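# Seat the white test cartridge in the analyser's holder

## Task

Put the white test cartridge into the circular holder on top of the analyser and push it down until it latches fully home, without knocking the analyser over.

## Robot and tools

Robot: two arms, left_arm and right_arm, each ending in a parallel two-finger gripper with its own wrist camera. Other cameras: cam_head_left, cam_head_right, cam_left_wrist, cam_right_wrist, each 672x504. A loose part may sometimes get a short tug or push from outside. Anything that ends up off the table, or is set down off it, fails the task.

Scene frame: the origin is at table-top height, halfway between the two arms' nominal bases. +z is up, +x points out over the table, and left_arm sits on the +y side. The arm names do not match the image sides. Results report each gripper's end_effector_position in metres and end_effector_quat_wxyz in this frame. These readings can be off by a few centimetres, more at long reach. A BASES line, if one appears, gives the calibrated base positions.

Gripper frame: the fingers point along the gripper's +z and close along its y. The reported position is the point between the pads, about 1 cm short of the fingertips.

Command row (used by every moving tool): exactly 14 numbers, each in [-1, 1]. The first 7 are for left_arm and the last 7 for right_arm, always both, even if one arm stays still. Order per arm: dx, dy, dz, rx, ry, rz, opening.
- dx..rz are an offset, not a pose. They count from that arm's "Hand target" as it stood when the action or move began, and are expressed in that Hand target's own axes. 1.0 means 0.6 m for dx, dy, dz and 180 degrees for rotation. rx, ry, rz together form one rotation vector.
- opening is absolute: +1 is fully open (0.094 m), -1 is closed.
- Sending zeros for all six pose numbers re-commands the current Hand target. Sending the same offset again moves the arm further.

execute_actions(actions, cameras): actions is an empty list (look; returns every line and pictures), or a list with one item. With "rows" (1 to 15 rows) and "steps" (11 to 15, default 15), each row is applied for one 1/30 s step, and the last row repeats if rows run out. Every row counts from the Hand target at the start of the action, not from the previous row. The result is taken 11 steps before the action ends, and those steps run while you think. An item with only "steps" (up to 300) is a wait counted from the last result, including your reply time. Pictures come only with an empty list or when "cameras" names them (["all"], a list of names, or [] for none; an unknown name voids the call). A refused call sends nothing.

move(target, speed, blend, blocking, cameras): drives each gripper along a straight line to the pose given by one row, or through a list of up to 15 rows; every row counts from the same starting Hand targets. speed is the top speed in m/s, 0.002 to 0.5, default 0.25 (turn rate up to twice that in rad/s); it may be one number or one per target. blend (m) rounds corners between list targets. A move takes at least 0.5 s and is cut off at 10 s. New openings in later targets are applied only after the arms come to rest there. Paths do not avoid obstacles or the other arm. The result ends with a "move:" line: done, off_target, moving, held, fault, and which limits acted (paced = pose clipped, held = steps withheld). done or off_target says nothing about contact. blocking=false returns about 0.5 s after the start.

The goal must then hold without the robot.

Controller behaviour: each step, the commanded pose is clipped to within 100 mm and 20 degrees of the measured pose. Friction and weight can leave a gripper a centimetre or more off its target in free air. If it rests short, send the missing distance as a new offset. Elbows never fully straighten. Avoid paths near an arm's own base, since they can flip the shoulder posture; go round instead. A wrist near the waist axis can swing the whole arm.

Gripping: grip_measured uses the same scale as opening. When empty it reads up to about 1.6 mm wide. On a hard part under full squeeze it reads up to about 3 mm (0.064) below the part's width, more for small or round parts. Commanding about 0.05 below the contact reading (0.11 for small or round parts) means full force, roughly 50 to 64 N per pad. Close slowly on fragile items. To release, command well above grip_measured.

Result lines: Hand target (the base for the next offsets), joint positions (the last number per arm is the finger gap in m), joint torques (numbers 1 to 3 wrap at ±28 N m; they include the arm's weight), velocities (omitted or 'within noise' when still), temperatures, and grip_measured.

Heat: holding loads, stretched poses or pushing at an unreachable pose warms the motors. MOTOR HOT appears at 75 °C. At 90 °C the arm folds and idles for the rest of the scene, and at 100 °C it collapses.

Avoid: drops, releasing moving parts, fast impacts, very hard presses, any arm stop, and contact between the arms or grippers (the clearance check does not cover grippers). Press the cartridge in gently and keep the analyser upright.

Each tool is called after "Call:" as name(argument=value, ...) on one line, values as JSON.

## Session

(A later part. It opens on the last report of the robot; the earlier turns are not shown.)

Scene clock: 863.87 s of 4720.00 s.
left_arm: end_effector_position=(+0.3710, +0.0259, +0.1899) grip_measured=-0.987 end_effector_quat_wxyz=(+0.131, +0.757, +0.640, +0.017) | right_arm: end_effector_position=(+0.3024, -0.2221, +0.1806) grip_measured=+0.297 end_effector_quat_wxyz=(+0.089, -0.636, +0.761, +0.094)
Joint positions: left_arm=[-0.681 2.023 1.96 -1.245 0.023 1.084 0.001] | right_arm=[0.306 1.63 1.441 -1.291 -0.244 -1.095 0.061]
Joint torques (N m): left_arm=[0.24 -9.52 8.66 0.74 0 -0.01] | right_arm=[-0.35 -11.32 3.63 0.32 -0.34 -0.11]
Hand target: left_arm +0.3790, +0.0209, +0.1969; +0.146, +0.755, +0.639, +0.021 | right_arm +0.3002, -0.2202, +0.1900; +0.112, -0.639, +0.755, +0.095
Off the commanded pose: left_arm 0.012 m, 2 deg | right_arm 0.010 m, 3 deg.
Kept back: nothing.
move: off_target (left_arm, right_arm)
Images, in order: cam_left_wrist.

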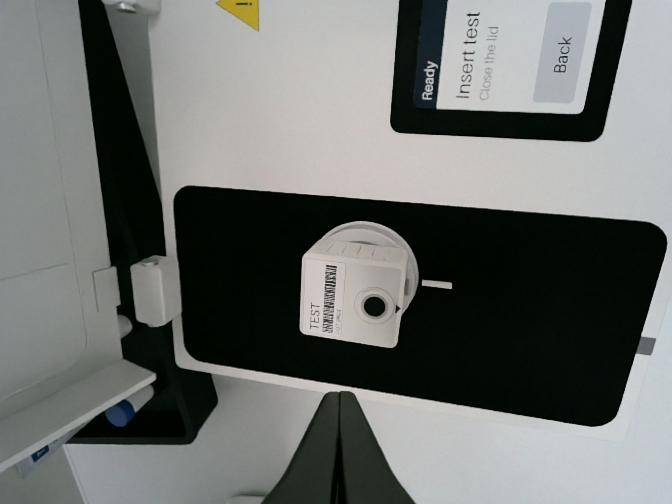

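Call:
execute_actions(actions=[], cameras=["cam_left_wrist", "cam_head_left"])

Scene clock: 866.90 s of 4720.00 s.
left_arm: end_effector_position=(+0.3710, +0.0259, +0.1899) grip_measured=-0.987 end_effector_quat_wxyz=(+0.131, +0.757, +0.640, +0.017) | right_arm: end_effector_position=(+0.3024, -0.2221, +0.1806) grip_measured=+0.297 end_effector_quat_wxyz=(+0.089, -0.636, +0.761, +0.094)
Joint positions: left_arm=[-0.681 2.023 1.96 -1.245 0.023 1.084 0.001] | right_arm=[0.306 1.63 1.441 -1.291 -0.244 -1.095 0.061]
Joint velocities: within noise
Joint torques (N m): left_arm=[0.23 -9.54 8.66 0.74 0 0] | right_arm=[-0.38 -11.33 3.66 0.32 -0.33 -0.1]
Motor temperatures (°C): left_arm=[25 28 25 33 24 25 21] | right_arm=[24 41 28 28 25 20 24]
Heat: left arm: 33 °C; right arm: 41 °C.
Hand target: left_arm +0.3790, +0.0209, +0.1969; +0.146, +0.755, +0.639, +0.021 | right_arm +0.3002, -0.2202, +0.1899; +0.112, -0.639, +0.755, +0.095
Off the commanded pose: left_arm 0.012 m, 2 deg | right_arm 0.010 m, 3 deg.
Steps of this call (1-91: nothing new was sent). Readings (end_effector_position of left_arm | right_arm):
1: (+0.3710, +0.0259, +0.1899) | (+0.3024, -0.2221, +0.1806)
2: (+0.3710, +0.0259, +0.1899) | (+0.3024, -0.2221, +0.1806)
4: (+0.3710, +0.0259, +0.1899) | (+0.3024, -0.2221, +0.1806)
8: (+0.3710, +0.0259, +0.1899) | (+0.3024, -0.2221, +0.1806)
91: the state above
Images, in order (width x height): cam_head_left 672x504, cam_left_wrist 672x504.

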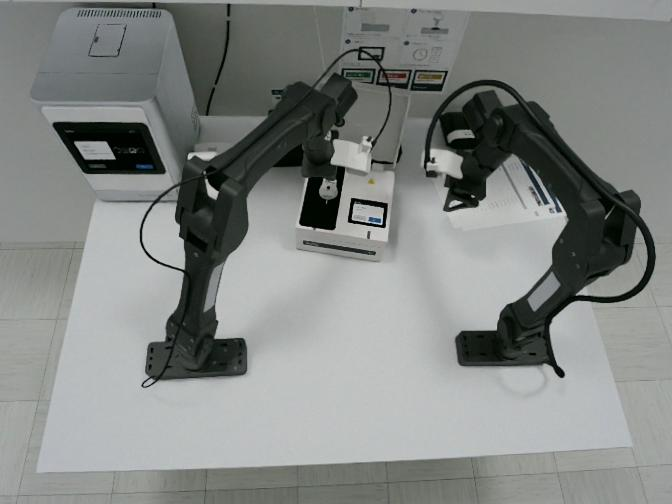

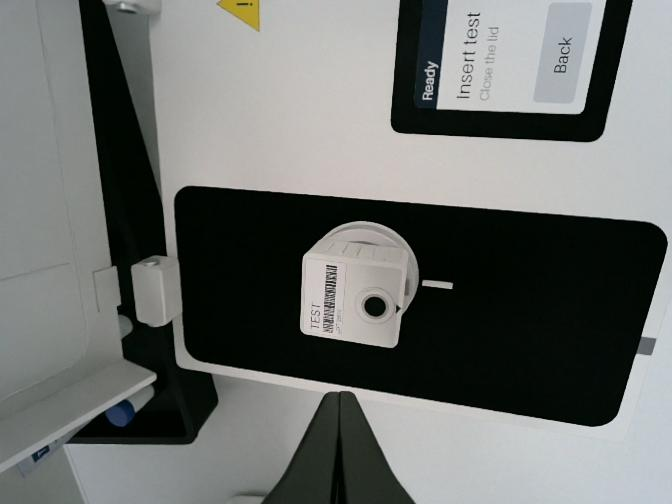

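Call:
move(target=[0.0000, -0.0011, 0.0431, 0.0113, 0.0071, 0, -1, 0,0,0,0,0,0,0.3], speed=0.1, cameras=["cam_left_wrist", "cam_head_left"])

Scene clock: 870.20 s of 4720.00 s.
left_arm: end_effector_position=(+0.3761, +0.0229, +0.1655) grip_measured=-0.987 end_effector_quat_wxyz=(+0.109, +0.758, +0.643, +0.014) | right_arm: end_effector_position=(+0.3024, -0.2221, +0.1806) grip_measured=+0.297 end_effector_quat_wxyz=(+0.089, -0.636, +0.761, +0.094)
Joint positions: left_arm=[-0.681 2.085 1.965 -1.232 0.019 1.084 0.001] | right_arm=[0.306 1.63 1.441 -1.291 -0.244 -1.095 0.061]
Joint torques (N m): left_arm=[-0.1 -10.02 8.66 0.7 0 -0.03] | right_arm=[-0.28 -11.29 3.66 0.33 -0.34 -0.11]
Hand target: left_arm +0.3841, +0.0159, +0.1721; +0.126, +0.757, +0.641, +0.018 | right_arm +0.3002, -0.2202, +0.1899; +0.112, -0.639, +0.755, +0.095
Off the commanded pose: left_arm 0.012 m, 2 deg | right_arm 0.010 m, 3 deg.
Kept back: nothing.
move: off_target (left_arm, right_arm)
Images, in order: cam_head_left, cam_left_wrist.

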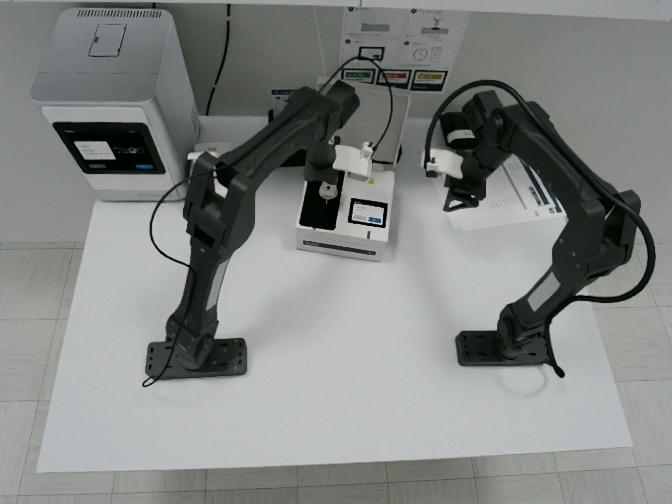

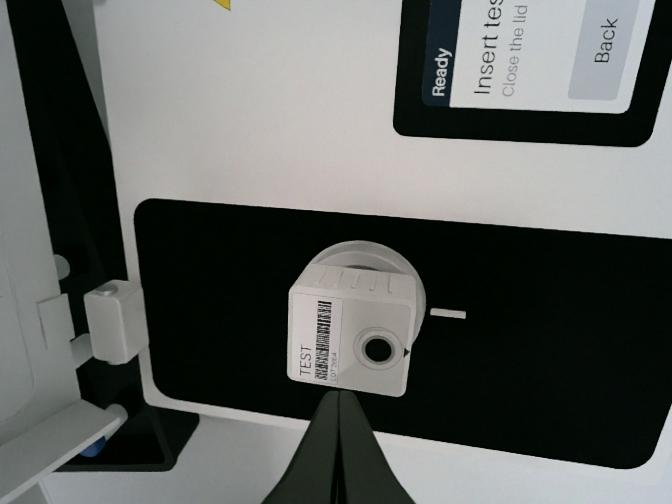

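Call:
zoom_image(camera="cam_left_wrist", region=[230, 220, 480, 420])

Scaled by 2.016.

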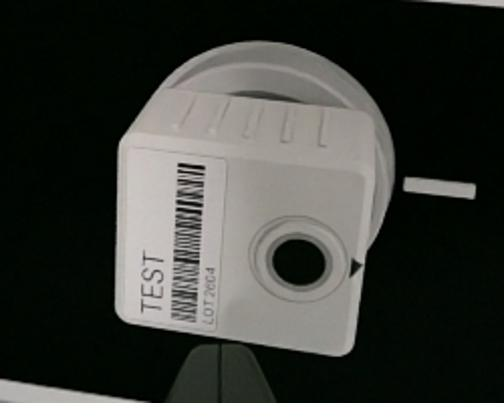

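Call:
move(target=[-0.0005, -0.0054, 0.0368, 0, 0, 0, -1, 0,0,0,0,0,0,0.3], speed=0.08, cameras=["cam_left_wrist"])

Scene clock: 874.57 s of 4720.00 s.
left_arm: end_effector_position=(+0.3866, +0.0152, +0.1598) grip_measured=-0.987 end_effector_quat_wxyz=(+0.132, +0.756, +0.640, +0.020) | right_arm: end_effector_position=(+0.3024, -0.2221, +0.1806) grip_measured=+0.297 end_effector_quat_wxyz=(+0.089, -0.636, +0.761, +0.094)
Joint positions: left_arm=[-0.681 2.087 1.933 -1.149 0.018 1.084 0.001] | right_arm=[0.306 1.63 1.441 -1.291 -0.244 -1.095 0.061]
Joint torques (N m): left_arm=[-0.59 -9.87 4.82 0.77 0 -0.09] | right_arm=[-0.36 -11.29 3.64 0.31 -0.33 -0.12]
Hand target: left_arm +0.3850, +0.0124, +0.1500; +0.125, +0.757, +0.641, +0.018 | right_arm +0.3002, -0.2202, +0.1899; +0.112, -0.639, +0.755, +0.095
Off the commanded pose: left_arm 0.010 m, 1 deg | right_arm 0.010 m, 3 deg.
Kept back: nothing.
move: off_target (right_arm)
Images, in order: cam_left_wrist.

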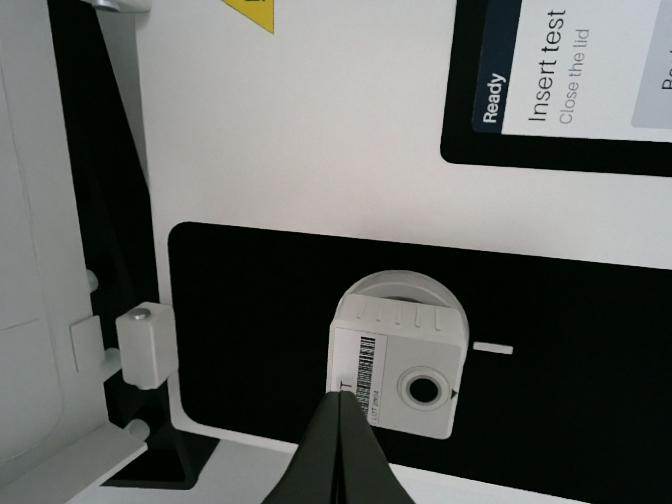

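Call:
move(target=[0.0132, -0.0208, 0.0280, 0, 0, 0, -1, 0,0,0,0,0,0,0.3], speed=0.06, cameras=["cam_left_wrist"])

Scene clock: 876.47 s of 4720.00 s.
left_arm: end_effector_position=(+0.3848, +0.0171, +0.1472) grip_measured=-0.987 end_effector_quat_wxyz=(+0.145, +0.755, +0.639, +0.024) | right_arm: end_effector_position=(+0.3024, -0.2221, +0.1806) grip_measured=+0.297 end_effector_quat_wxyz=(+0.089, -0.636, +0.761, +0.094)
Joint positions: left_arm=[-0.681 2.044 1.813 -1.045 0.016 1.084 0.001] | right_arm=[0.306 1.63 1.441 -1.291 -0.244 -1.095 0.061]
Joint torques (N m): left_arm=[-0.4 -9.73 3.03 0.8 0.03 -0.07] | right_arm=[-0.36 -11.37 3.64 0.32 -0.34 -0.13]
Hand target: left_arm +0.3774, +0.0192, +0.1300; +0.125, +0.757, +0.641, +0.018 | right_arm +0.3002, -0.2202, +0.1899; +0.112, -0.639, +0.755, +0.095
Off the commanded pose: left_arm 0.019 m, 2 deg | right_arm 0.010 m, 3 deg.
Kept back: nothing.
move: off_target (left_arm, right_arm)
Images, in order: cam_left_wrist.

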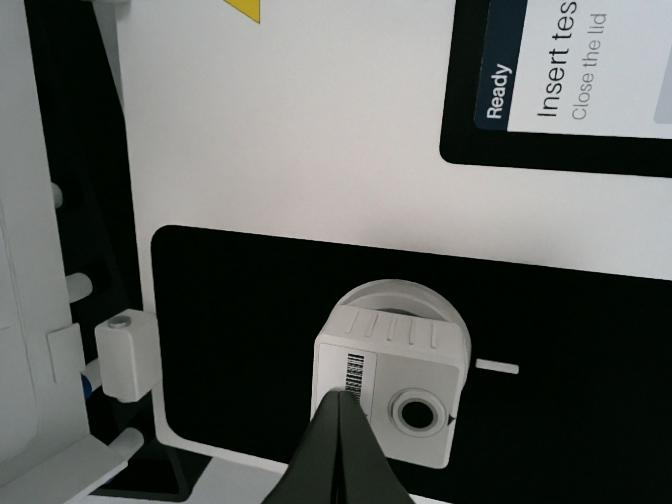

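Call:
zoom_image(camera="cam_left_wrist", region=[270, 270, 510, 490])

Scaled by 2.100.

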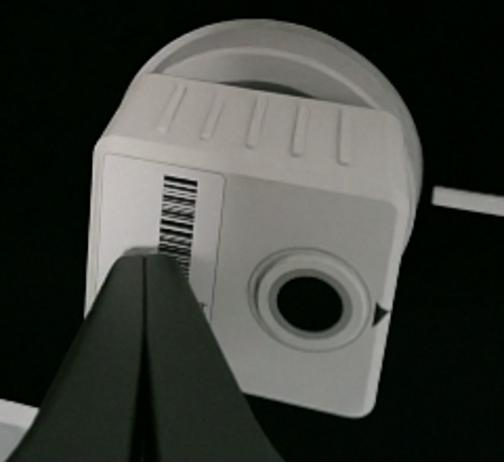

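Call:
move(target=[0.0052, -0.0178, 0.0091, 0, 0, 0, -1, 0,0,0,0,0,0,0.3], speed=0.05, cameras=["cam_left_wrist"])

Scene clock: 882.30 s of 4720.00 s.
left_arm: end_effector_position=(+0.3833, +0.0160, +0.1471) grip_measured=-0.987 end_effector_quat_wxyz=(+0.165, +0.754, +0.636, +0.028) | right_arm: end_effector_position=(+0.3024, -0.2221, +0.1806) grip_measured=+0.297 end_effector_quat_wxyz=(+0.089, -0.636, +0.761, +0.094)
Joint positions: left_arm=[-0.685 2.001 1.736 -0.97 0.015 1.084 0.001] | right_arm=[0.306 1.63 1.441 -1.291 -0.244 -1.095 0.061]
Joint torques (N m): left_arm=[-0.59 -8.76 2.65 0.6 0.01 -0.13] | right_arm=[-0.32 -11.3 3.67 0.31 -0.35 -0.12]
Hand target: left_arm +0.3688, +0.0229, +0.1220; +0.125, +0.757, +0.641, +0.018 | right_arm +0.3002, -0.2202, +0.1899; +0.112, -0.639, +0.755, +0.095
Off the commanded pose: left_arm 0.030 m, 5 deg | right_arm 0.010 m, 3 deg.
Kept back: nothing.
move: off_target (left_arm, right_arm)
Images, in order: cam_left_wrist.

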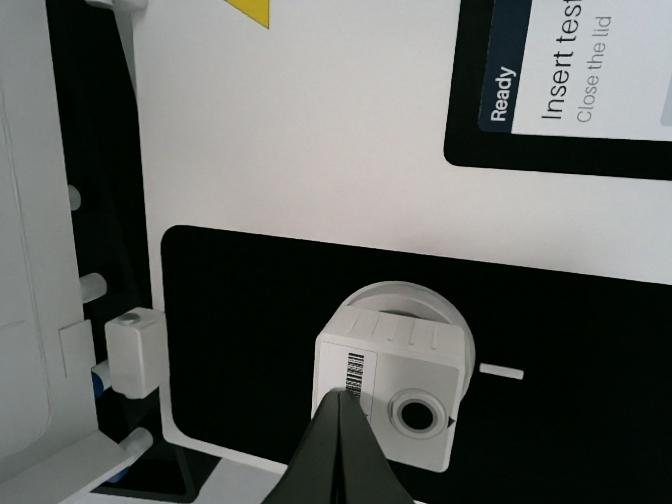

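Call:
move(target=[-0.0198, 0.0395, -0.0661, 0, 0, 0, -1, 0,0,0,0,0,0,0.3], speed=0.12, cameras=["cam_left_wrist"])

Scene clock: 884.50 s of 4720.00 s.
left_arm: end_effector_position=(+0.3792, +0.0192, +0.1637) grip_measured=-0.987 end_effector_quat_wxyz=(+0.121, +0.758, +0.640, +0.019) | right_arm: end_effector_position=(+0.3024, -0.2221, +0.1806) grip_measured=+0.297 end_effector_quat_wxyz=(+0.089, -0.636, +0.761, +0.094)
Joint positions: left_arm=[-0.685 2.076 1.938 -1.187 0.015 1.084 0.001] | right_arm=[0.306 1.63 1.441 -1.291 -0.244 -1.095 0.061]
Joint torques (N m): left_arm=[-0.27 -9.66 8.58 0.55 0.02 -0.1] | right_arm=[-0.32 -11.3 3.6 0.32 -0.34 -0.11]
Hand target: left_arm +0.3821, +0.0144, +0.1671; +0.125, +0.757, +0.641, +0.018 | right_arm +0.3002, -0.2202, +0.1899; +0.112, -0.639, +0.755, +0.095
Off the commanded pose: left_arm 0.006 m, 0 deg | right_arm 0.010 m, 3 deg.
Kept back: nothing.
move: off_target (right_arm)
Images, in order: cam_left_wrist.

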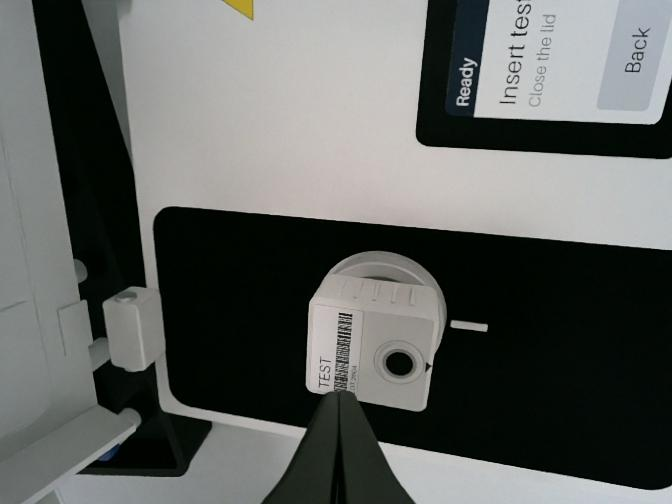

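Call:
zoom_image(camera="cam_left_wrist", region=[270, 240, 480, 430])

Scaled by 2.400.

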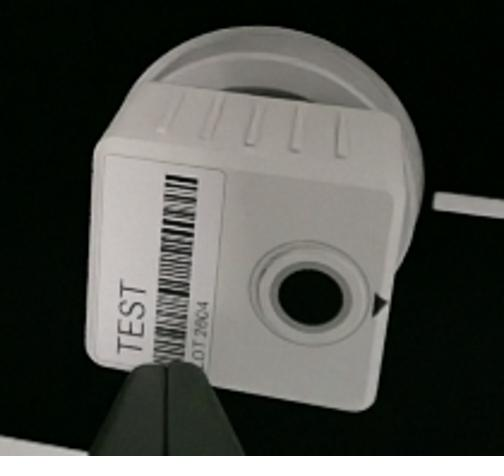

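Call:
move(target=[-0.0104, -0.0116, 0.0161, 0, 0, 0, -1, 0,0,0,0,0,0,0.3], speed=0.08, cameras=["cam_left_wrist"])

Scene clock: 891.97 s of 4720.00 s.
left_arm: end_effector_position=(+0.3773, +0.0094, +0.1648) grip_measured=-0.987 end_effector_quat_wxyz=(+0.130, +0.759, +0.638, +0.019) | right_arm: end_effector_position=(+0.3024, -0.2221, +0.1806) grip_measured=+0.297 end_effector_quat_wxyz=(+0.089, -0.636, +0.761, +0.094)
Joint positions: left_arm=[-0.705 2.076 1.938 -1.168 0.013 1.068 0.001] | right_arm=[0.306 1.63 1.441 -1.291 -0.244 -1.095 0.061]
Joint torques (N m): left_arm=[-0.39 -10.24 4.74 0.77 0 -0.15] | right_arm=[-0.34 -11.32 3.67 0.32 -0.34 -0.13]
Hand target: left_arm +0.3760, +0.0078, +0.1571; +0.125, +0.757, +0.641, +0.018 | right_arm +0.3002, -0.2202, +0.1899; +0.112, -0.639, +0.755, +0.095
Off the commanded pose: left_arm 0.008 m, 1 deg | right_arm 0.010 m, 3 deg.
Kept back: nothing.
move: off_target (right_arm)
Images, in order: cam_left_wrist.

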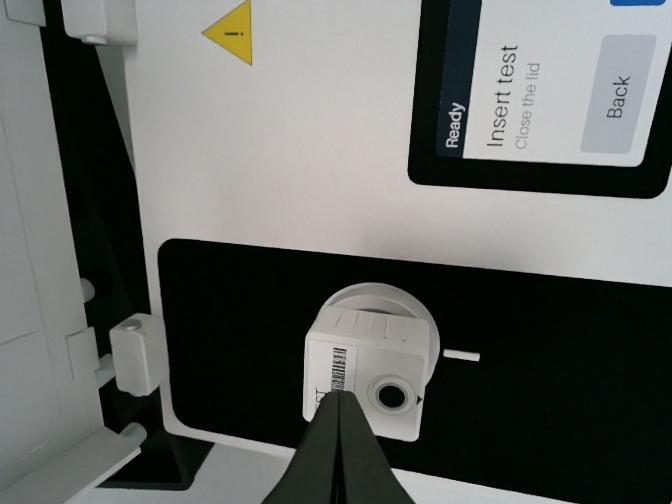

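Call:
move(target=[0.0094, -0.0181, 0.0378, 0, 0, 0, -1, 0,0,0,0,0,0,0.3], speed=0.05, cameras=["cam_left_wrist"])

Scene clock: 893.87 s of 4720.00 s.
left_arm: end_effector_position=(+0.3749, +0.0118, +0.1473) grip_measured=-0.987 end_effector_quat_wxyz=(+0.136, +0.757, +0.638, +0.022) | right_arm: end_effector_position=(+0.3024, -0.2221, +0.1806) grip_measured=+0.297 end_effector_quat_wxyz=(+0.089, -0.636, +0.761, +0.094)
Joint positions: left_arm=[-0.705 2.044 1.817 -1.068 0.011 1.066 0.001] | right_arm=[0.306 1.63 1.441 -1.291 -0.244 -1.095 0.061]
Joint torques (N m): left_arm=[-0.54 -9.7 3.1 0.93 0 -0.13] | right_arm=[-0.35 -11.3 3.7 0.33 -0.34 -0.11]
Hand target: left_arm +0.3709, +0.0110, +0.1321; +0.126, +0.757, +0.641, +0.018 | right_arm +0.3002, -0.2202, +0.1899; +0.112, -0.639, +0.755, +0.095
Off the commanded pose: left_arm 0.016 m, 1 deg | right_arm 0.010 m, 3 deg.
Kept back: nothing.
move: off_target (left_arm, right_arm)
Images, in order: cam_left_wrist.

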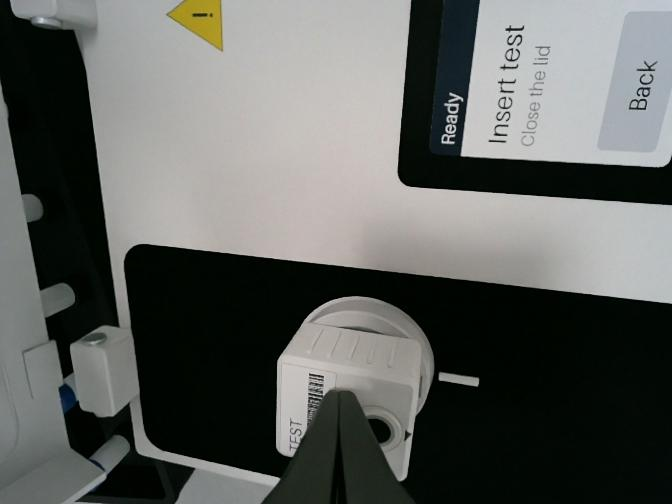

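Call:
move(target=[0.0373, -0.0493, 0.1197, 0.0471, 0.0295, 0, -1, 0,0,0,0,0,0,0.3], speed=0.06, cameras=["cam_left_wrist"])

Scene clock: 897.87 s of 4720.00 s.
left_arm: end_effector_position=(+0.3741, +0.0126, +0.1420) grip_measured=-0.987 end_effector_quat_wxyz=(+0.143, +0.757, +0.638, +0.023) | right_arm: end_effector_position=(+0.3024, -0.2221, +0.1806) grip_measured=+0.297 end_effector_quat_wxyz=(+0.089, -0.636, +0.761, +0.094)
Joint positions: left_arm=[-0.705 2.025 1.766 -1.021 0.01 1.066 0.001] | right_arm=[0.306 1.63 1.441 -1.291 -0.244 -1.095 0.061]
Joint torques (N m): left_arm=[0.02 0.75 -0.35 0.73 -0.08 -0.05] | right_arm=[-0.35 -11.29 3.63 0.32 -0.34 -0.11]
Hand target: left_arm +0.3597, +0.0253, +0.0532; +0.039, +0.763, +0.645, +0.006 | right_arm +0.3002, -0.2202, +0.1899; +0.112, -0.639, +0.755, +0.095
Off the commanded pose: left_arm 0.091 m, 12 deg | right_arm 0.010 m, 3 deg.
Kept back: nothing.
move: off_target (left_arm, right_arm)
Images, in order: cam_left_wrist.

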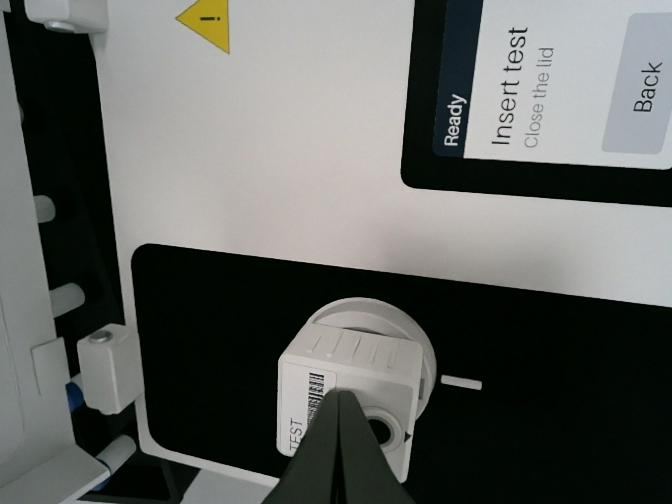

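Call:
zoom_image(camera="cam_left_wrist", region=[260, 280, 460, 480])

Call:
execute_actions(actions=[{"steps": 30}], cameras=["cam_left_wrist"])

Scaled by 2.520.

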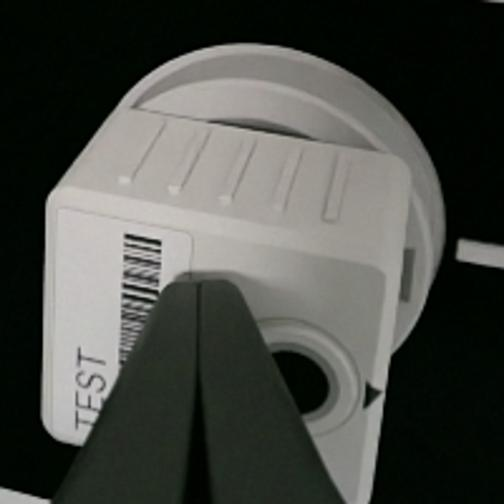

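Scene clock: 898.87 s of 4720.00 s.
left_arm: end_effector_position=(+0.3741, +0.0126, +0.1420) grip_measured=-0.987 end_effector_quat_wxyz=(+0.143, +0.757, +0.638, +0.023) | right_arm: end_effector_position=(+0.3024, -0.2221, +0.1806) grip_measured=+0.297 end_effector_quat_wxyz=(+0.089, -0.636, +0.761, +0.094)
Joint positions: left_arm=[-0.705 2.025 1.766 -1.021 0.01 1.066 0.001] | right_arm=[0.306 1.63 1.441 -1.291 -0.244 -1.095 0.061]
Joint torques (N m): left_arm=[0.02 0.75 -0.34 0.74 -0.08 -0.05] | right_arm=[-0.32 -11.3 3.64 0.33 -0.35 -0.1]
Hand target: left_arm +0.3597, +0.0253, +0.0532; +0.039, +0.763, +0.645, +0.006 | right_arm +0.3002, -0.2202, +0.1899; +0.112, -0.639, +0.755, +0.095
Off the commanded pose: left_arm 0.091 m, 12 deg | right_arm 0.010 m, 3 deg.
Steps of this call (1-30: nothing new was sent). Readings (end_effector_position of left_arm | right_arm):
1: (+0.3741, +0.0126, +0.1420) | (+0.3024, -0.2221, +0.1806)
2: (+0.3741, +0.0126, +0.1420) | (+0.3024, -0.2221, +0.1806)
4: (+0.3741, +0.0126, +0.1420) | (+0.3024, -0.2221, +0.1806)
8: (+0.3741, +0.0126, +0.1420) | (+0.3024, -0.2221, +0.1806)
30: the state above
Images, in order: cam_left_wrist.

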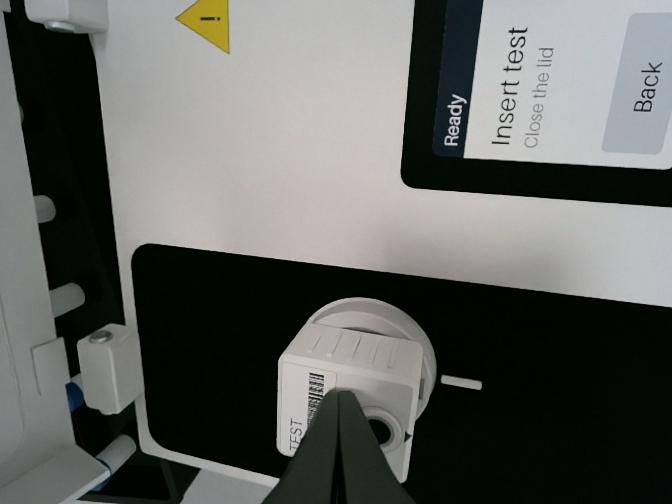

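Call:
move(target=[[-0.0230, 0.0372, -0.1448, -0.0519, -0.0323, 0, -1, 0,0,0,0,0,0,0.3],[-0.0353, 0.0578, -0.2320, -0.0519, -0.0323, 0, -1, 0,0,0,0,0,0,0.3]], speed=0.12, cameras=["cam_left_wrist"])

Scene clock: 903.33 s of 4720.00 s.
left_arm: end_effector_position=(+0.3788, +0.0089, +0.1914) grip_measured=-0.987 end_effector_quat_wxyz=(+0.129, +0.758, +0.639, +0.021) | right_arm: end_effector_position=(+0.3024, -0.2221, +0.1806) grip_measured=+0.297 end_effector_quat_wxyz=(+0.089, -0.636, +0.761, +0.094)
Joint positions: left_arm=[-0.705 2.107 2.093 -1.295 0.01 1.066 0.001] | right_arm=[0.306 1.63 1.441 -1.291 -0.244 -1.095 0.061]
Joint torques (N m): left_arm=[0.17 -9.96 8.44 0.56 0.04 -0.06] | right_arm=[-0.32 -11.36 3.67 0.32 -0.34 -0.12]
Hand target: left_arm +0.3821, +0.0061, +0.1951; +0.134, +0.756, +0.640, +0.019 | right_arm +0.3002, -0.2202, +0.1899; +0.112, -0.639, +0.755, +0.095
Off the commanded pose: left_arm 0.006 m, 1 deg | right_arm 0.010 m, 3 deg.
Kept back: nothing.
move: off_target (right_arm)
Images, in order: cam_left_wrist.

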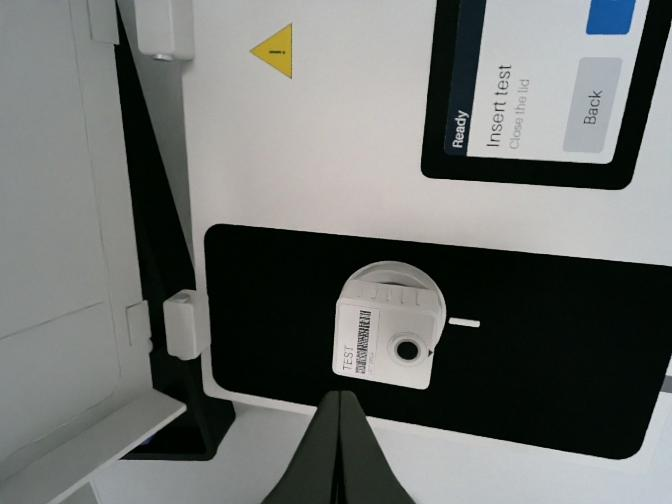

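Call:
zoom_image(camera="cam_left_wrist", region=[310, 240, 490, 400])

Scaled by 2.800.

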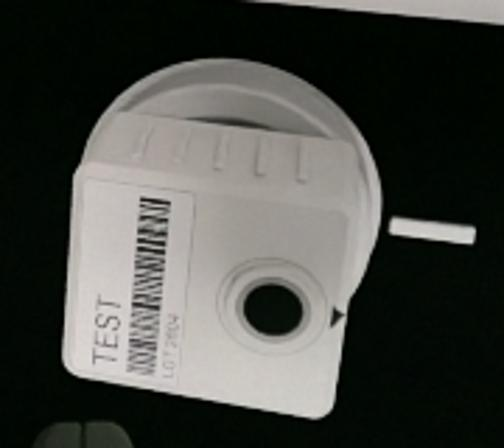

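Call:
execute_actions(actions=[], cameras=["cam_right_wrist", "cam_head_right", "cam_head_left"])

Scene clock: 904.17 s of 4720.00 s.
left_arm: end_effector_position=(+0.3785, +0.0091, +0.1913) grip_measured=-0.987 end_effector_quat_wxyz=(+0.128, +0.758, +0.639, +0.020) | right_arm: end_effector_position=(+0.3024, -0.2221, +0.1806) grip_measured=+0.297 end_effector_quat_wxyz=(+0.089, -0.636, +0.761, +0.094)
Joint positions: left_arm=[-0.705 2.107 2.093 -1.296 0.01 1.066 0.001] | right_arm=[0.306 1.63 1.441 -1.291 -0.244 -1.095 0.061]
Joint velocities: within noise
Joint torques (N m): left_arm=[0.17 -9.92 8.43 0.57 0.04 -0.06] | right_arm=[-0.32 -11.36 3.64 0.32 -0.35 -0.11]
Motor temperatures (°C): left_arm=[25 29 25 30 24 25 22] | right_arm=[24 37 28 28 25 20 23]
Heat: left arm: 30 °C; right arm: 37 °C.
Hand target: left_arm +0.3821, +0.0061, +0.1951; +0.134, +0.756, +0.640, +0.019 | right_arm +0.3002, -0.2202, +0.1899; +0.112, -0.639, +0.755, +0.095
Off the commanded pose: left_arm 0.006 m, 1 deg | right_arm 0.010 m, 3 deg.
Steps of this call (1-25: nothing new was sent). Readings (end_effector_position of left_arm | right_arm):
1: (+0.3787, +0.0089, +0.1914) | (+0.3024, -0.2221, +0.1806)
2: (+0.3787, +0.0089, +0.1914) | (+0.3024, -0.2221, +0.1806)
4: (+0.3786, +0.0090, +0.1913) | (+0.3024, -0.2221, +0.1806)
8: (+0.3786, +0.0091, +0.1913) | (+0.3024, -0.2221, +0.1806)
25: the state above
Images, in order (width x height): cam_head_left 672x504, cam_head_right 672x504, cam_right_wrist 672x504.

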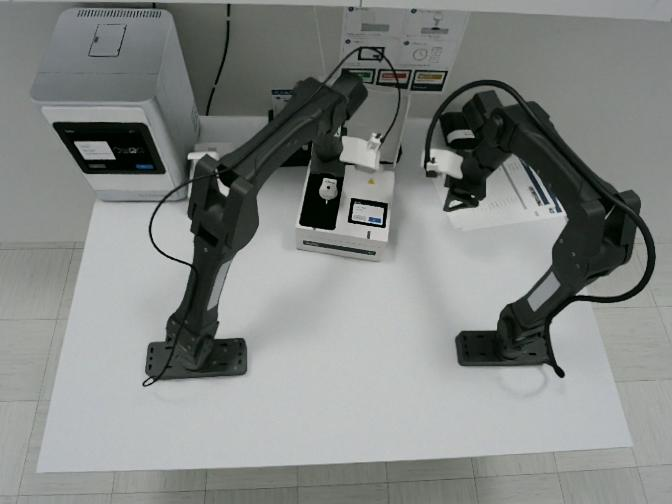

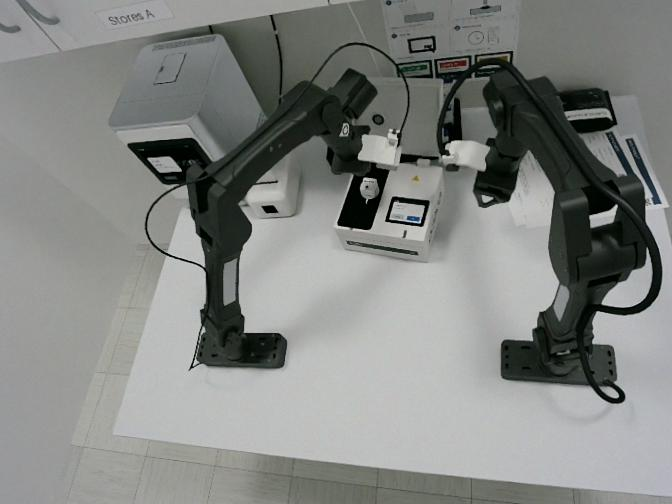

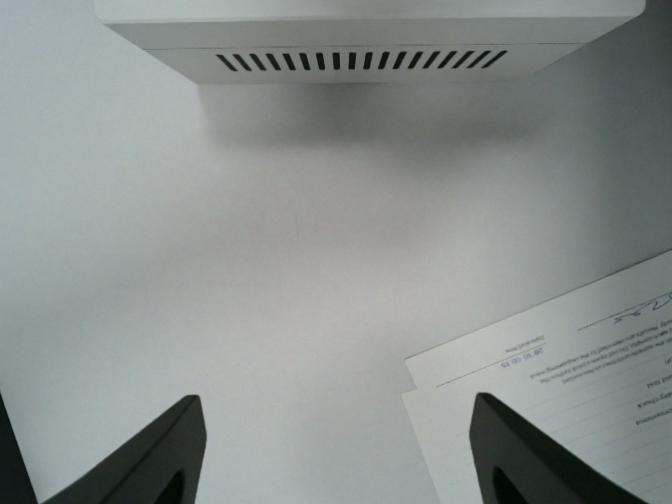

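Call:
move(target=[[0.0100, -0.0246, 0.0584, 0, 0, 0, -1, 0,0,0,0,0,0,0.3],[0.0196, -0.0430, 0.0959, 0, 0, 0, -1, 0,0,0,0,0,0,0.3]], speed=[0.12, 0.05], cameras=["cam_left_wrist"])

Scene clock: 907.93 s of 4720.00 s.
left_arm: end_effector_position=(+0.3751, +0.0124, +0.1473) grip_measured=-0.987 end_effector_quat_wxyz=(+0.143, +0.756, +0.638, +0.025) | right_arm: end_effector_position=(+0.3024, -0.2221, +0.1806) grip_measured=+0.297 end_effector_quat_wxyz=(+0.089, -0.636, +0.761, +0.094)
Joint positions: left_arm=[-0.705 2.027 1.788 -1.04 0.007 1.065 0.001] | right_arm=[0.306 1.63 1.441 -1.291 -0.244 -1.095 0.061]
Joint torques (N m): left_arm=[-0.53 -9.58 3.22 0.95 0.04 -0.14] | right_arm=[-0.35 -11.33 3.67 0.32 -0.34 -0.11]
Hand target: left_arm +0.3709, +0.0110, +0.1322; +0.134, +0.756, +0.640, +0.019 | right_arm +0.3002, -0.2202, +0.1899; +0.112, -0.639, +0.755, +0.095
Off the commanded pose: left_arm 0.016 m, 1 deg | right_arm 0.010 m, 3 deg.
Kept back: nothing.
move: off_target (left_arm, right_arm)
Images, in order: cam_left_wrist.

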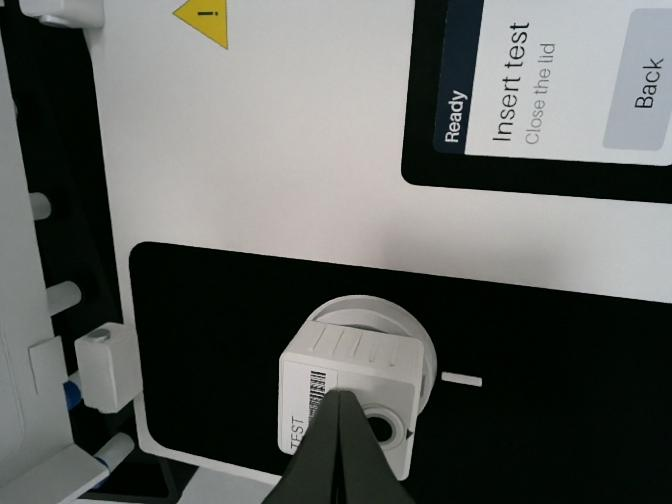

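Call:
zoom_image(camera="cam_left_wrist", region=[260, 280, 460, 480])

Scaled by 2.520.

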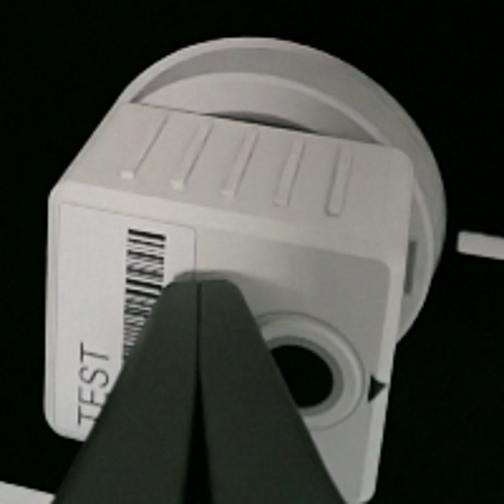

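Call:
execute_actions(actions=[{"rows": [[0.0333, -0.0409, 0.1270, 0.0518, 0.0324, 0, -1, 0,0,0,0,0,0,0.3]], "steps": 15}], cameras=["cam_left_wrist"])

Call:
execute_actions(actions=[{"steps": 20}], cameras=["cam_left_wrist"])

Scene clock: 930.10 s of 4720.00 s.
Steps of this call (1-661: nothing new was sent; 662-665: this action's first 4). Readings (end_effector_position of left_arm | right_arm):
662: (+0.3747, +0.0129, +0.1422) | (+0.3024, -0.2221, +0.1806)
663: (+0.3747, +0.0130, +0.1415) | (+0.3024, -0.2221, +0.1806)
665: the state above
Images, in order: cam_left_wrist.

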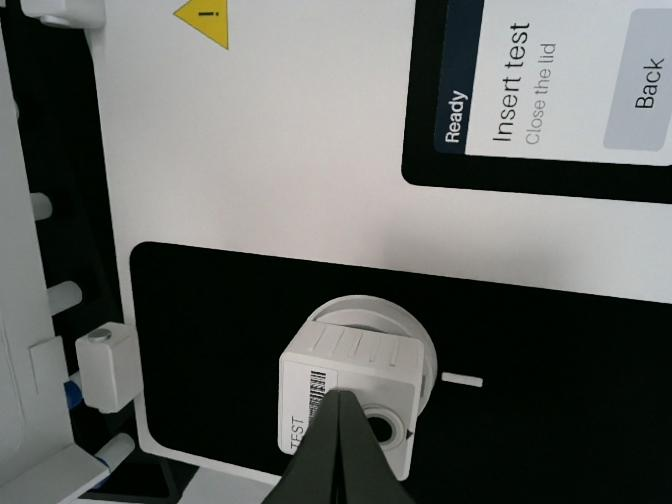

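Scene clock: 930.77 s of 4720.00 s.
left_arm: end_effector_position=(+0.3748, +0.0130, +0.1415) grip_measured=-0.987 end_effector_quat_wxyz=(+0.137, +0.757, +0.639, +0.024) | right_arm: end_effector_position=(+0.3024, -0.2221, +0.1806) grip_measured=+0.297 end_effector_quat_wxyz=(+0.089, -0.636, +0.761, +0.094)
Joint positions: left_arm=[-0.705 2.037 1.785 -1.04 0.006 1.065 0.001] | right_arm=[0.306 1.63 1.441 -1.291 -0.244 -1.095 0.061]
Joint torques (N m): left_arm=[0.09 2.1 0.54 0.87 -0.04 -0.05] | right_arm=[-0.35 -11.37 3.67 0.32 -0.32 -0.11]
Hand target: left_arm +0.3662, +0.0205, +0.0504; +0.039, +0.763, +0.646, +0.006 | right_arm +0.3002, -0.2202, +0.1899; +0.112, -0.639, +0.755, +0.095
Off the commanded pose: left_arm 0.092 m, 11 deg | right_arm 0.010 m, 3 deg.
Steps of this call (1-11: your previous action's last 11; 12-20: nothing new was sent). Readings (end_effector_position of left_arm | right_arm):
1: (+0.3748, +0.0130, +0.1415) | (+0.3024, -0.2221, +0.1806)
2: (+0.3748, +0.0130, +0.1415) | (+0.3024, -0.2221, +0.1806)
4: (+0.3748, +0.0130, +0.1415) | (+0.3024, -0.2221, +0.1806)
8: (+0.3748, +0.0130, +0.1415) | (+0.3024, -0.2221, +0.1806)
20: the state above
Images, in order: cam_left_wrist.

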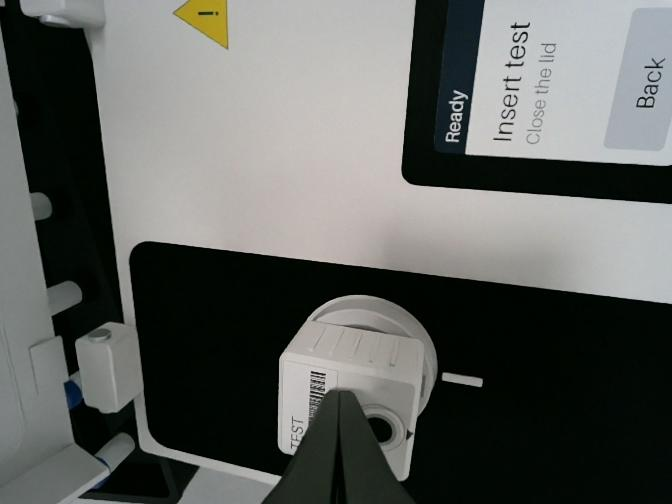

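Call:
zoom_image(camera="cam_left_wrist", region=[380, 290, 480, 440])

Scaled by 3.360.

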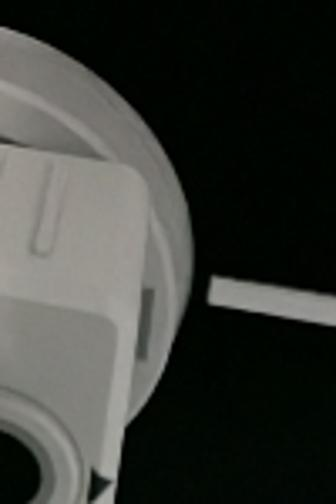

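Call:
move(target=[-0.0267, 0.0336, -0.2054, -0.0518, -0.0324, 0, -1, 0,0,0,0,0,0,0.3], speed=0.2, cameras=["cam_left_wrist"])

Scene clock: 938.93 s of 4720.00 s.
left_arm: end_effector_position=(+0.3746, +0.0132, +0.1701) grip_measured=-0.987 end_effector_quat_wxyz=(+0.128, +0.758, +0.639, +0.022) | right_arm: end_effector_position=(+0.3024, -0.2221, +0.1806) grip_measured=+0.297 end_effector_quat_wxyz=(+0.089, -0.636, +0.761, +0.094)
Joint positions: left_arm=[-0.705 2.063 1.94 -1.188 0.006 1.065 0.001] | right_arm=[0.306 1.63 1.441 -1.291 -0.244 -1.095 0.061]
Joint torques (N m): left_arm=[-0.36 -10.04 8.4 0.56 0.07 -0.12] | right_arm=[-0.36 -11.33 3.64 0.32 -0.35 -0.12]
Hand target: left_arm +0.3761, +0.0079, +0.1753; +0.134, +0.756, +0.640, +0.020 | right_arm +0.3002, -0.2202, +0.1899; +0.112, -0.639, +0.755, +0.095
Off the commanded pose: left_arm 0.008 m, 1 deg | right_arm 0.010 m, 3 deg.
Kept back: nothing.
move: off_target (right_arm)
Images, in order: cam_left_wrist.

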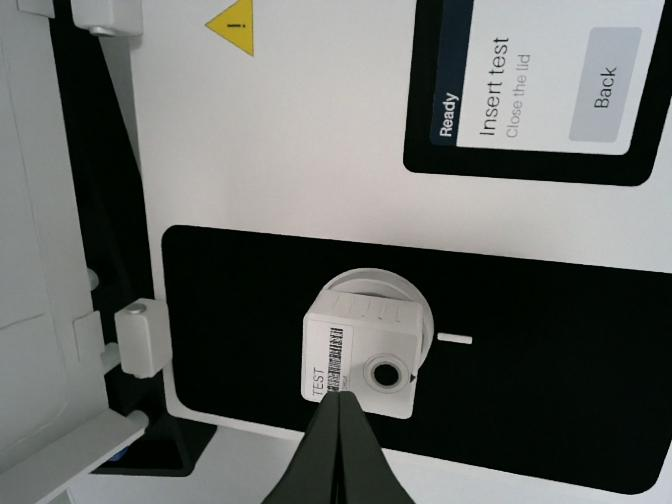

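Call:
move(target=[0.0465, -0.0658, 0.1907, 0.0518, 0.0324, 0, -1, 0,0,0,0,0,0,0.3], speed=0.22, cameras=["cam_left_wrist"])

Scene clock: 941.37 s of 4720.00 s.
left_arm: end_effector_position=(+0.3734, +0.0150, +0.1400) grip_measured=-0.987 end_effector_quat_wxyz=(+0.125, +0.758, +0.640, +0.024) | right_arm: end_effector_position=(+0.3024, -0.2221, +0.1806) grip_measured=+0.297 end_effector_quat_wxyz=(+0.089, -0.636, +0.761, +0.094)
Joint positions: left_arm=[-0.705 2.051 1.804 -1.069 0.002 1.066 0.001] | right_arm=[0.306 1.63 1.441 -1.291 -0.244 -1.095 0.061]
Joint torques (N m): left_arm=[0.05 0.85 -0.64 1.08 0.01 -0.06] | right_arm=[-0.35 -11.32 3.63 0.32 -0.34 -0.11]
Hand target: left_arm +0.3660, +0.0204, +0.0521; +0.039, +0.763, +0.645, +0.006 | right_arm +0.3002, -0.2202, +0.1899; +0.112, -0.639, +0.755, +0.095
Off the commanded pose: left_arm 0.088 m, 10 deg | right_arm 0.010 m, 3 deg.
Kept back: nothing.
move: off_target (left_arm, right_arm)
Images, in order: cam_left_wrist.

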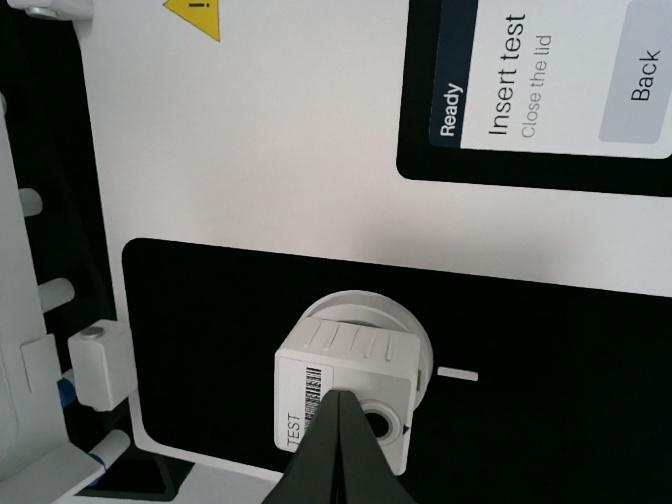

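Call:
zoom_image(camera="cam_left_wrist", region=[260, 280, 460, 480])

Scaled by 2.520.

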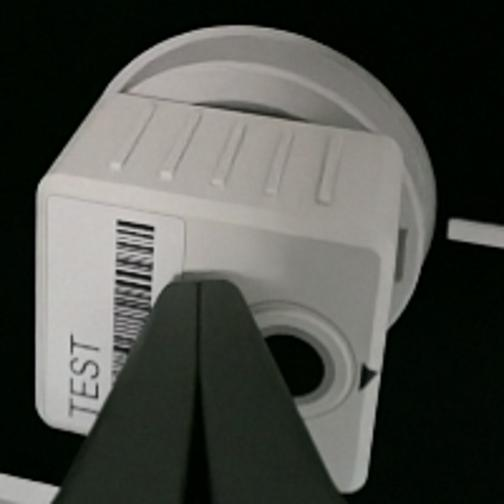

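Call:
move(target=[[-0.0237, 0.0310, -0.2777, -0.0518, -0.0324, 0, -1, 0,0,0,0,0,0,0.3],[0.0248, -0.2055, -0.1666, -0.3142, -0.3308, -0.3864, -1, 0,0,0,0,0,0,0.3]], speed=[0.2, 0.35], blend=[0.03, 0], cameras=["cam_left_wrist"])

Scene clock: 958.63 s of 4720.00 s.
left_arm: end_effector_position=(+0.2429, +0.0571, +0.1459) grip_measured=-0.988 end_effector_quat_wxyz=(+0.636, +0.097, +0.760, -0.091) | right_arm: end_effector_position=(+0.3024, -0.2221, +0.1806) grip_measured=+0.297 end_effector_quat_wxyz=(+0.089, -0.636, +0.761, +0.094)
Joint positions: left_arm=[-1.32 1.497 0.259 0.912 -0.996 -0.289 0.001] | right_arm=[0.306 1.63 1.441 -1.291 -0.244 -1.095 0.061]
Joint torques (N m): left_arm=[-0.58 -2.97 3.23 1.58 -0.34 0.05] | right_arm=[-0.34 -11.33 3.64 0.33 -0.34 -0.11]
Hand target: left_arm +0.2412, +0.0606, +0.1429; +0.638, +0.099, +0.759, -0.084 | right_arm +0.3002, -0.2202, +0.1899; +0.112, -0.639, +0.755, +0.095
Off the commanded pose: left_arm 0.005 m, 1 deg | right_arm 0.010 m, 3 deg.
Kept back: nothing.
move: off_target (right_arm)
Images, in order: cam_left_wrist.

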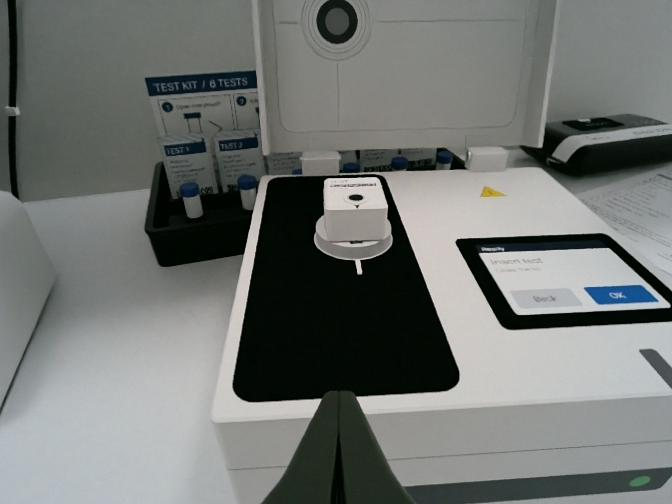

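Call:
zoom_image(camera="cam_left_wrist", region=[305, 170, 405, 280])

Call:
zoom_image(camera="cam_left_wrist", region=[130, 50, 300, 220])

Scaled by 4.582.

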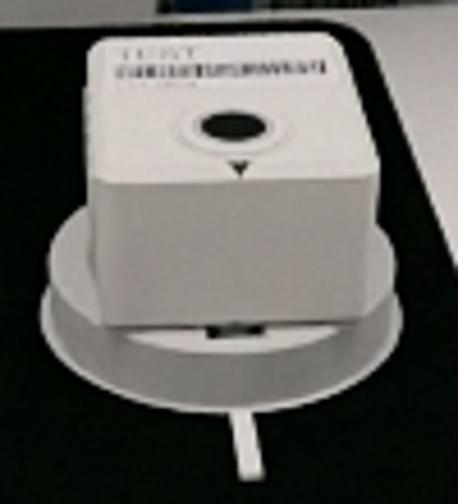

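Scaled by 2.965.

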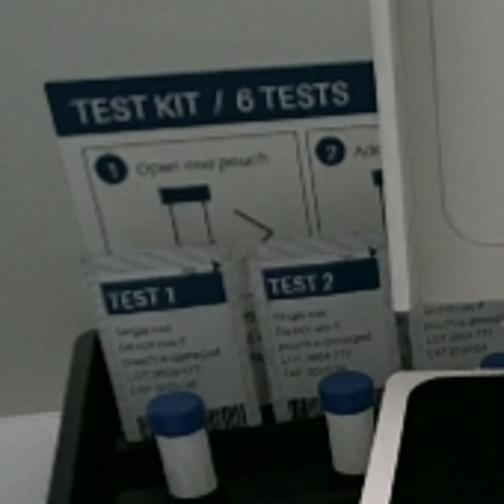

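Call:
zoom_image(camera="cam_left_wrist", region=[330, 225, 385, 265])

Scaled by 9.164.

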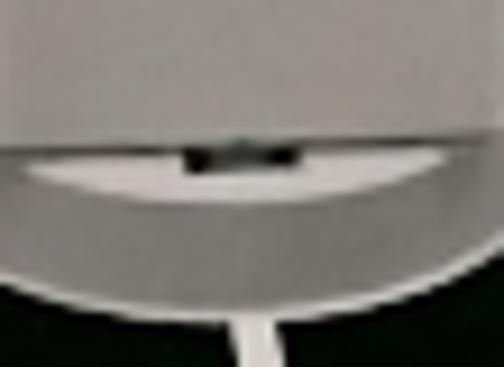

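Call:
move(target=[-0.1512, -0.0238, 0.2160, 0.3142, 0.3308, 0.3864, -1, 0,0,0,0,0,0,0.3], speed=0.35, cameras=["cam_left_wrist"])

Scene clock: 977.80 s of 4720.00 s.
left_arm: end_effector_position=(+0.3726, +0.0114, +0.2072) grip_measured=-0.987 end_effector_quat_wxyz=(+0.084, +0.758, +0.646, +0.013) | right_arm: end_effector_position=(+0.3024, -0.2221, +0.1806) grip_measured=+0.297 end_effector_quat_wxyz=(+0.089, -0.636, +0.761, +0.094)
Joint positions: left_arm=[-0.711 2.24 2.396 -1.556 0.005 1.049 0.001] | right_arm=[0.306 1.63 1.441 -1.291 -0.244 -1.095 0.061]
Joint torques (N m): left_arm=[0.2 -10.43 8.02 0.42 -0.01 0.07] | right_arm=[-0.29 -11.28 3.67 0.33 -0.36 -0.12]
Hand target: left_arm +0.3759, +0.0098, +0.2100; +0.039, +0.763, +0.645, +0.006 | right_arm +0.3002, -0.2202, +0.1899; +0.112, -0.639, +0.755, +0.095
Off the commanded pose: left_arm 0.005 m, 5 deg | right_arm 0.010 m, 3 deg.
joint sent to its limit (left arm) — joint 4 (wrist pitch), lower limit.
Kept back: nothing.
move: off_target (left_arm, right_arm)
Images, in order: cam_left_wrist.

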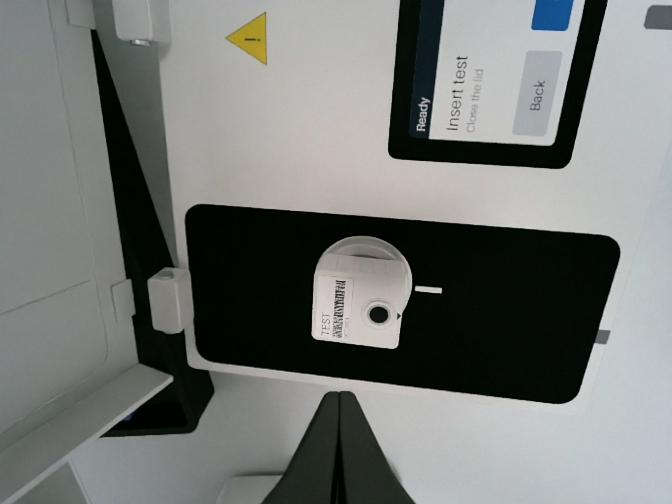

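Call:
move(target=[[0.0058, -0.0185, 0.1239, -0.0094, -0.0059, 0, -1, 0,0,0,0,0,0,0.3],[0.0260, -0.0378, 0.2604, -0.0094, -0.0059, 0, -1, 0,0,0,0,0,0,0.3],[0.0260, -0.0378, 0.2604, -0.0849, -0.0529, 0, -1, 0,0,0,0,0,0,0.3]], speed=[0.1, 0.1, 0.1], cameras=["cam_left_wrist"])

Scene clock: 983.23 s of 4720.00 s.
left_arm: end_effector_position=(+0.4204, -0.0035, +0.1195) grip_measured=-0.988 end_effector_quat_wxyz=(+0.315, +0.717, +0.617, +0.081) | right_arm: end_effector_position=(+0.3024, -0.2221, +0.1806) grip_measured=+0.297 end_effector_quat_wxyz=(+0.089, -0.636, +0.761, +0.094)
Joint positions: left_arm=[-0.686 1.932 1.372 -0.349 -0.029 1.075 0.001] | right_arm=[0.306 1.63 1.441 -1.291 -0.244 -1.095 0.061]
Joint torques (N m): left_arm=[-0.88 -6.94 1.32 -0.34 0.53 -0.17] | right_arm=[-0.34 -11.33 3.64 0.34 -0.35 -0.11]
Hand target: left_arm +0.3655, +0.0207, +0.0520; +0.193, +0.749, +0.634, +0.028 | right_arm +0.3002, -0.2202, +0.1899; +0.112, -0.639, +0.755, +0.095
Off the commanded pose: left_arm 0.090 m, 16 deg | right_arm 0.010 m, 3 deg.
Kept back: nothing.
move: off_target (left_arm, right_arm)
Images, in order: cam_left_wrist.

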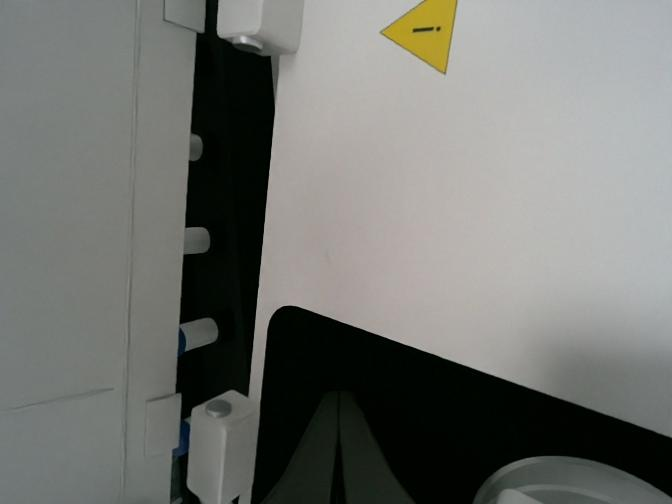

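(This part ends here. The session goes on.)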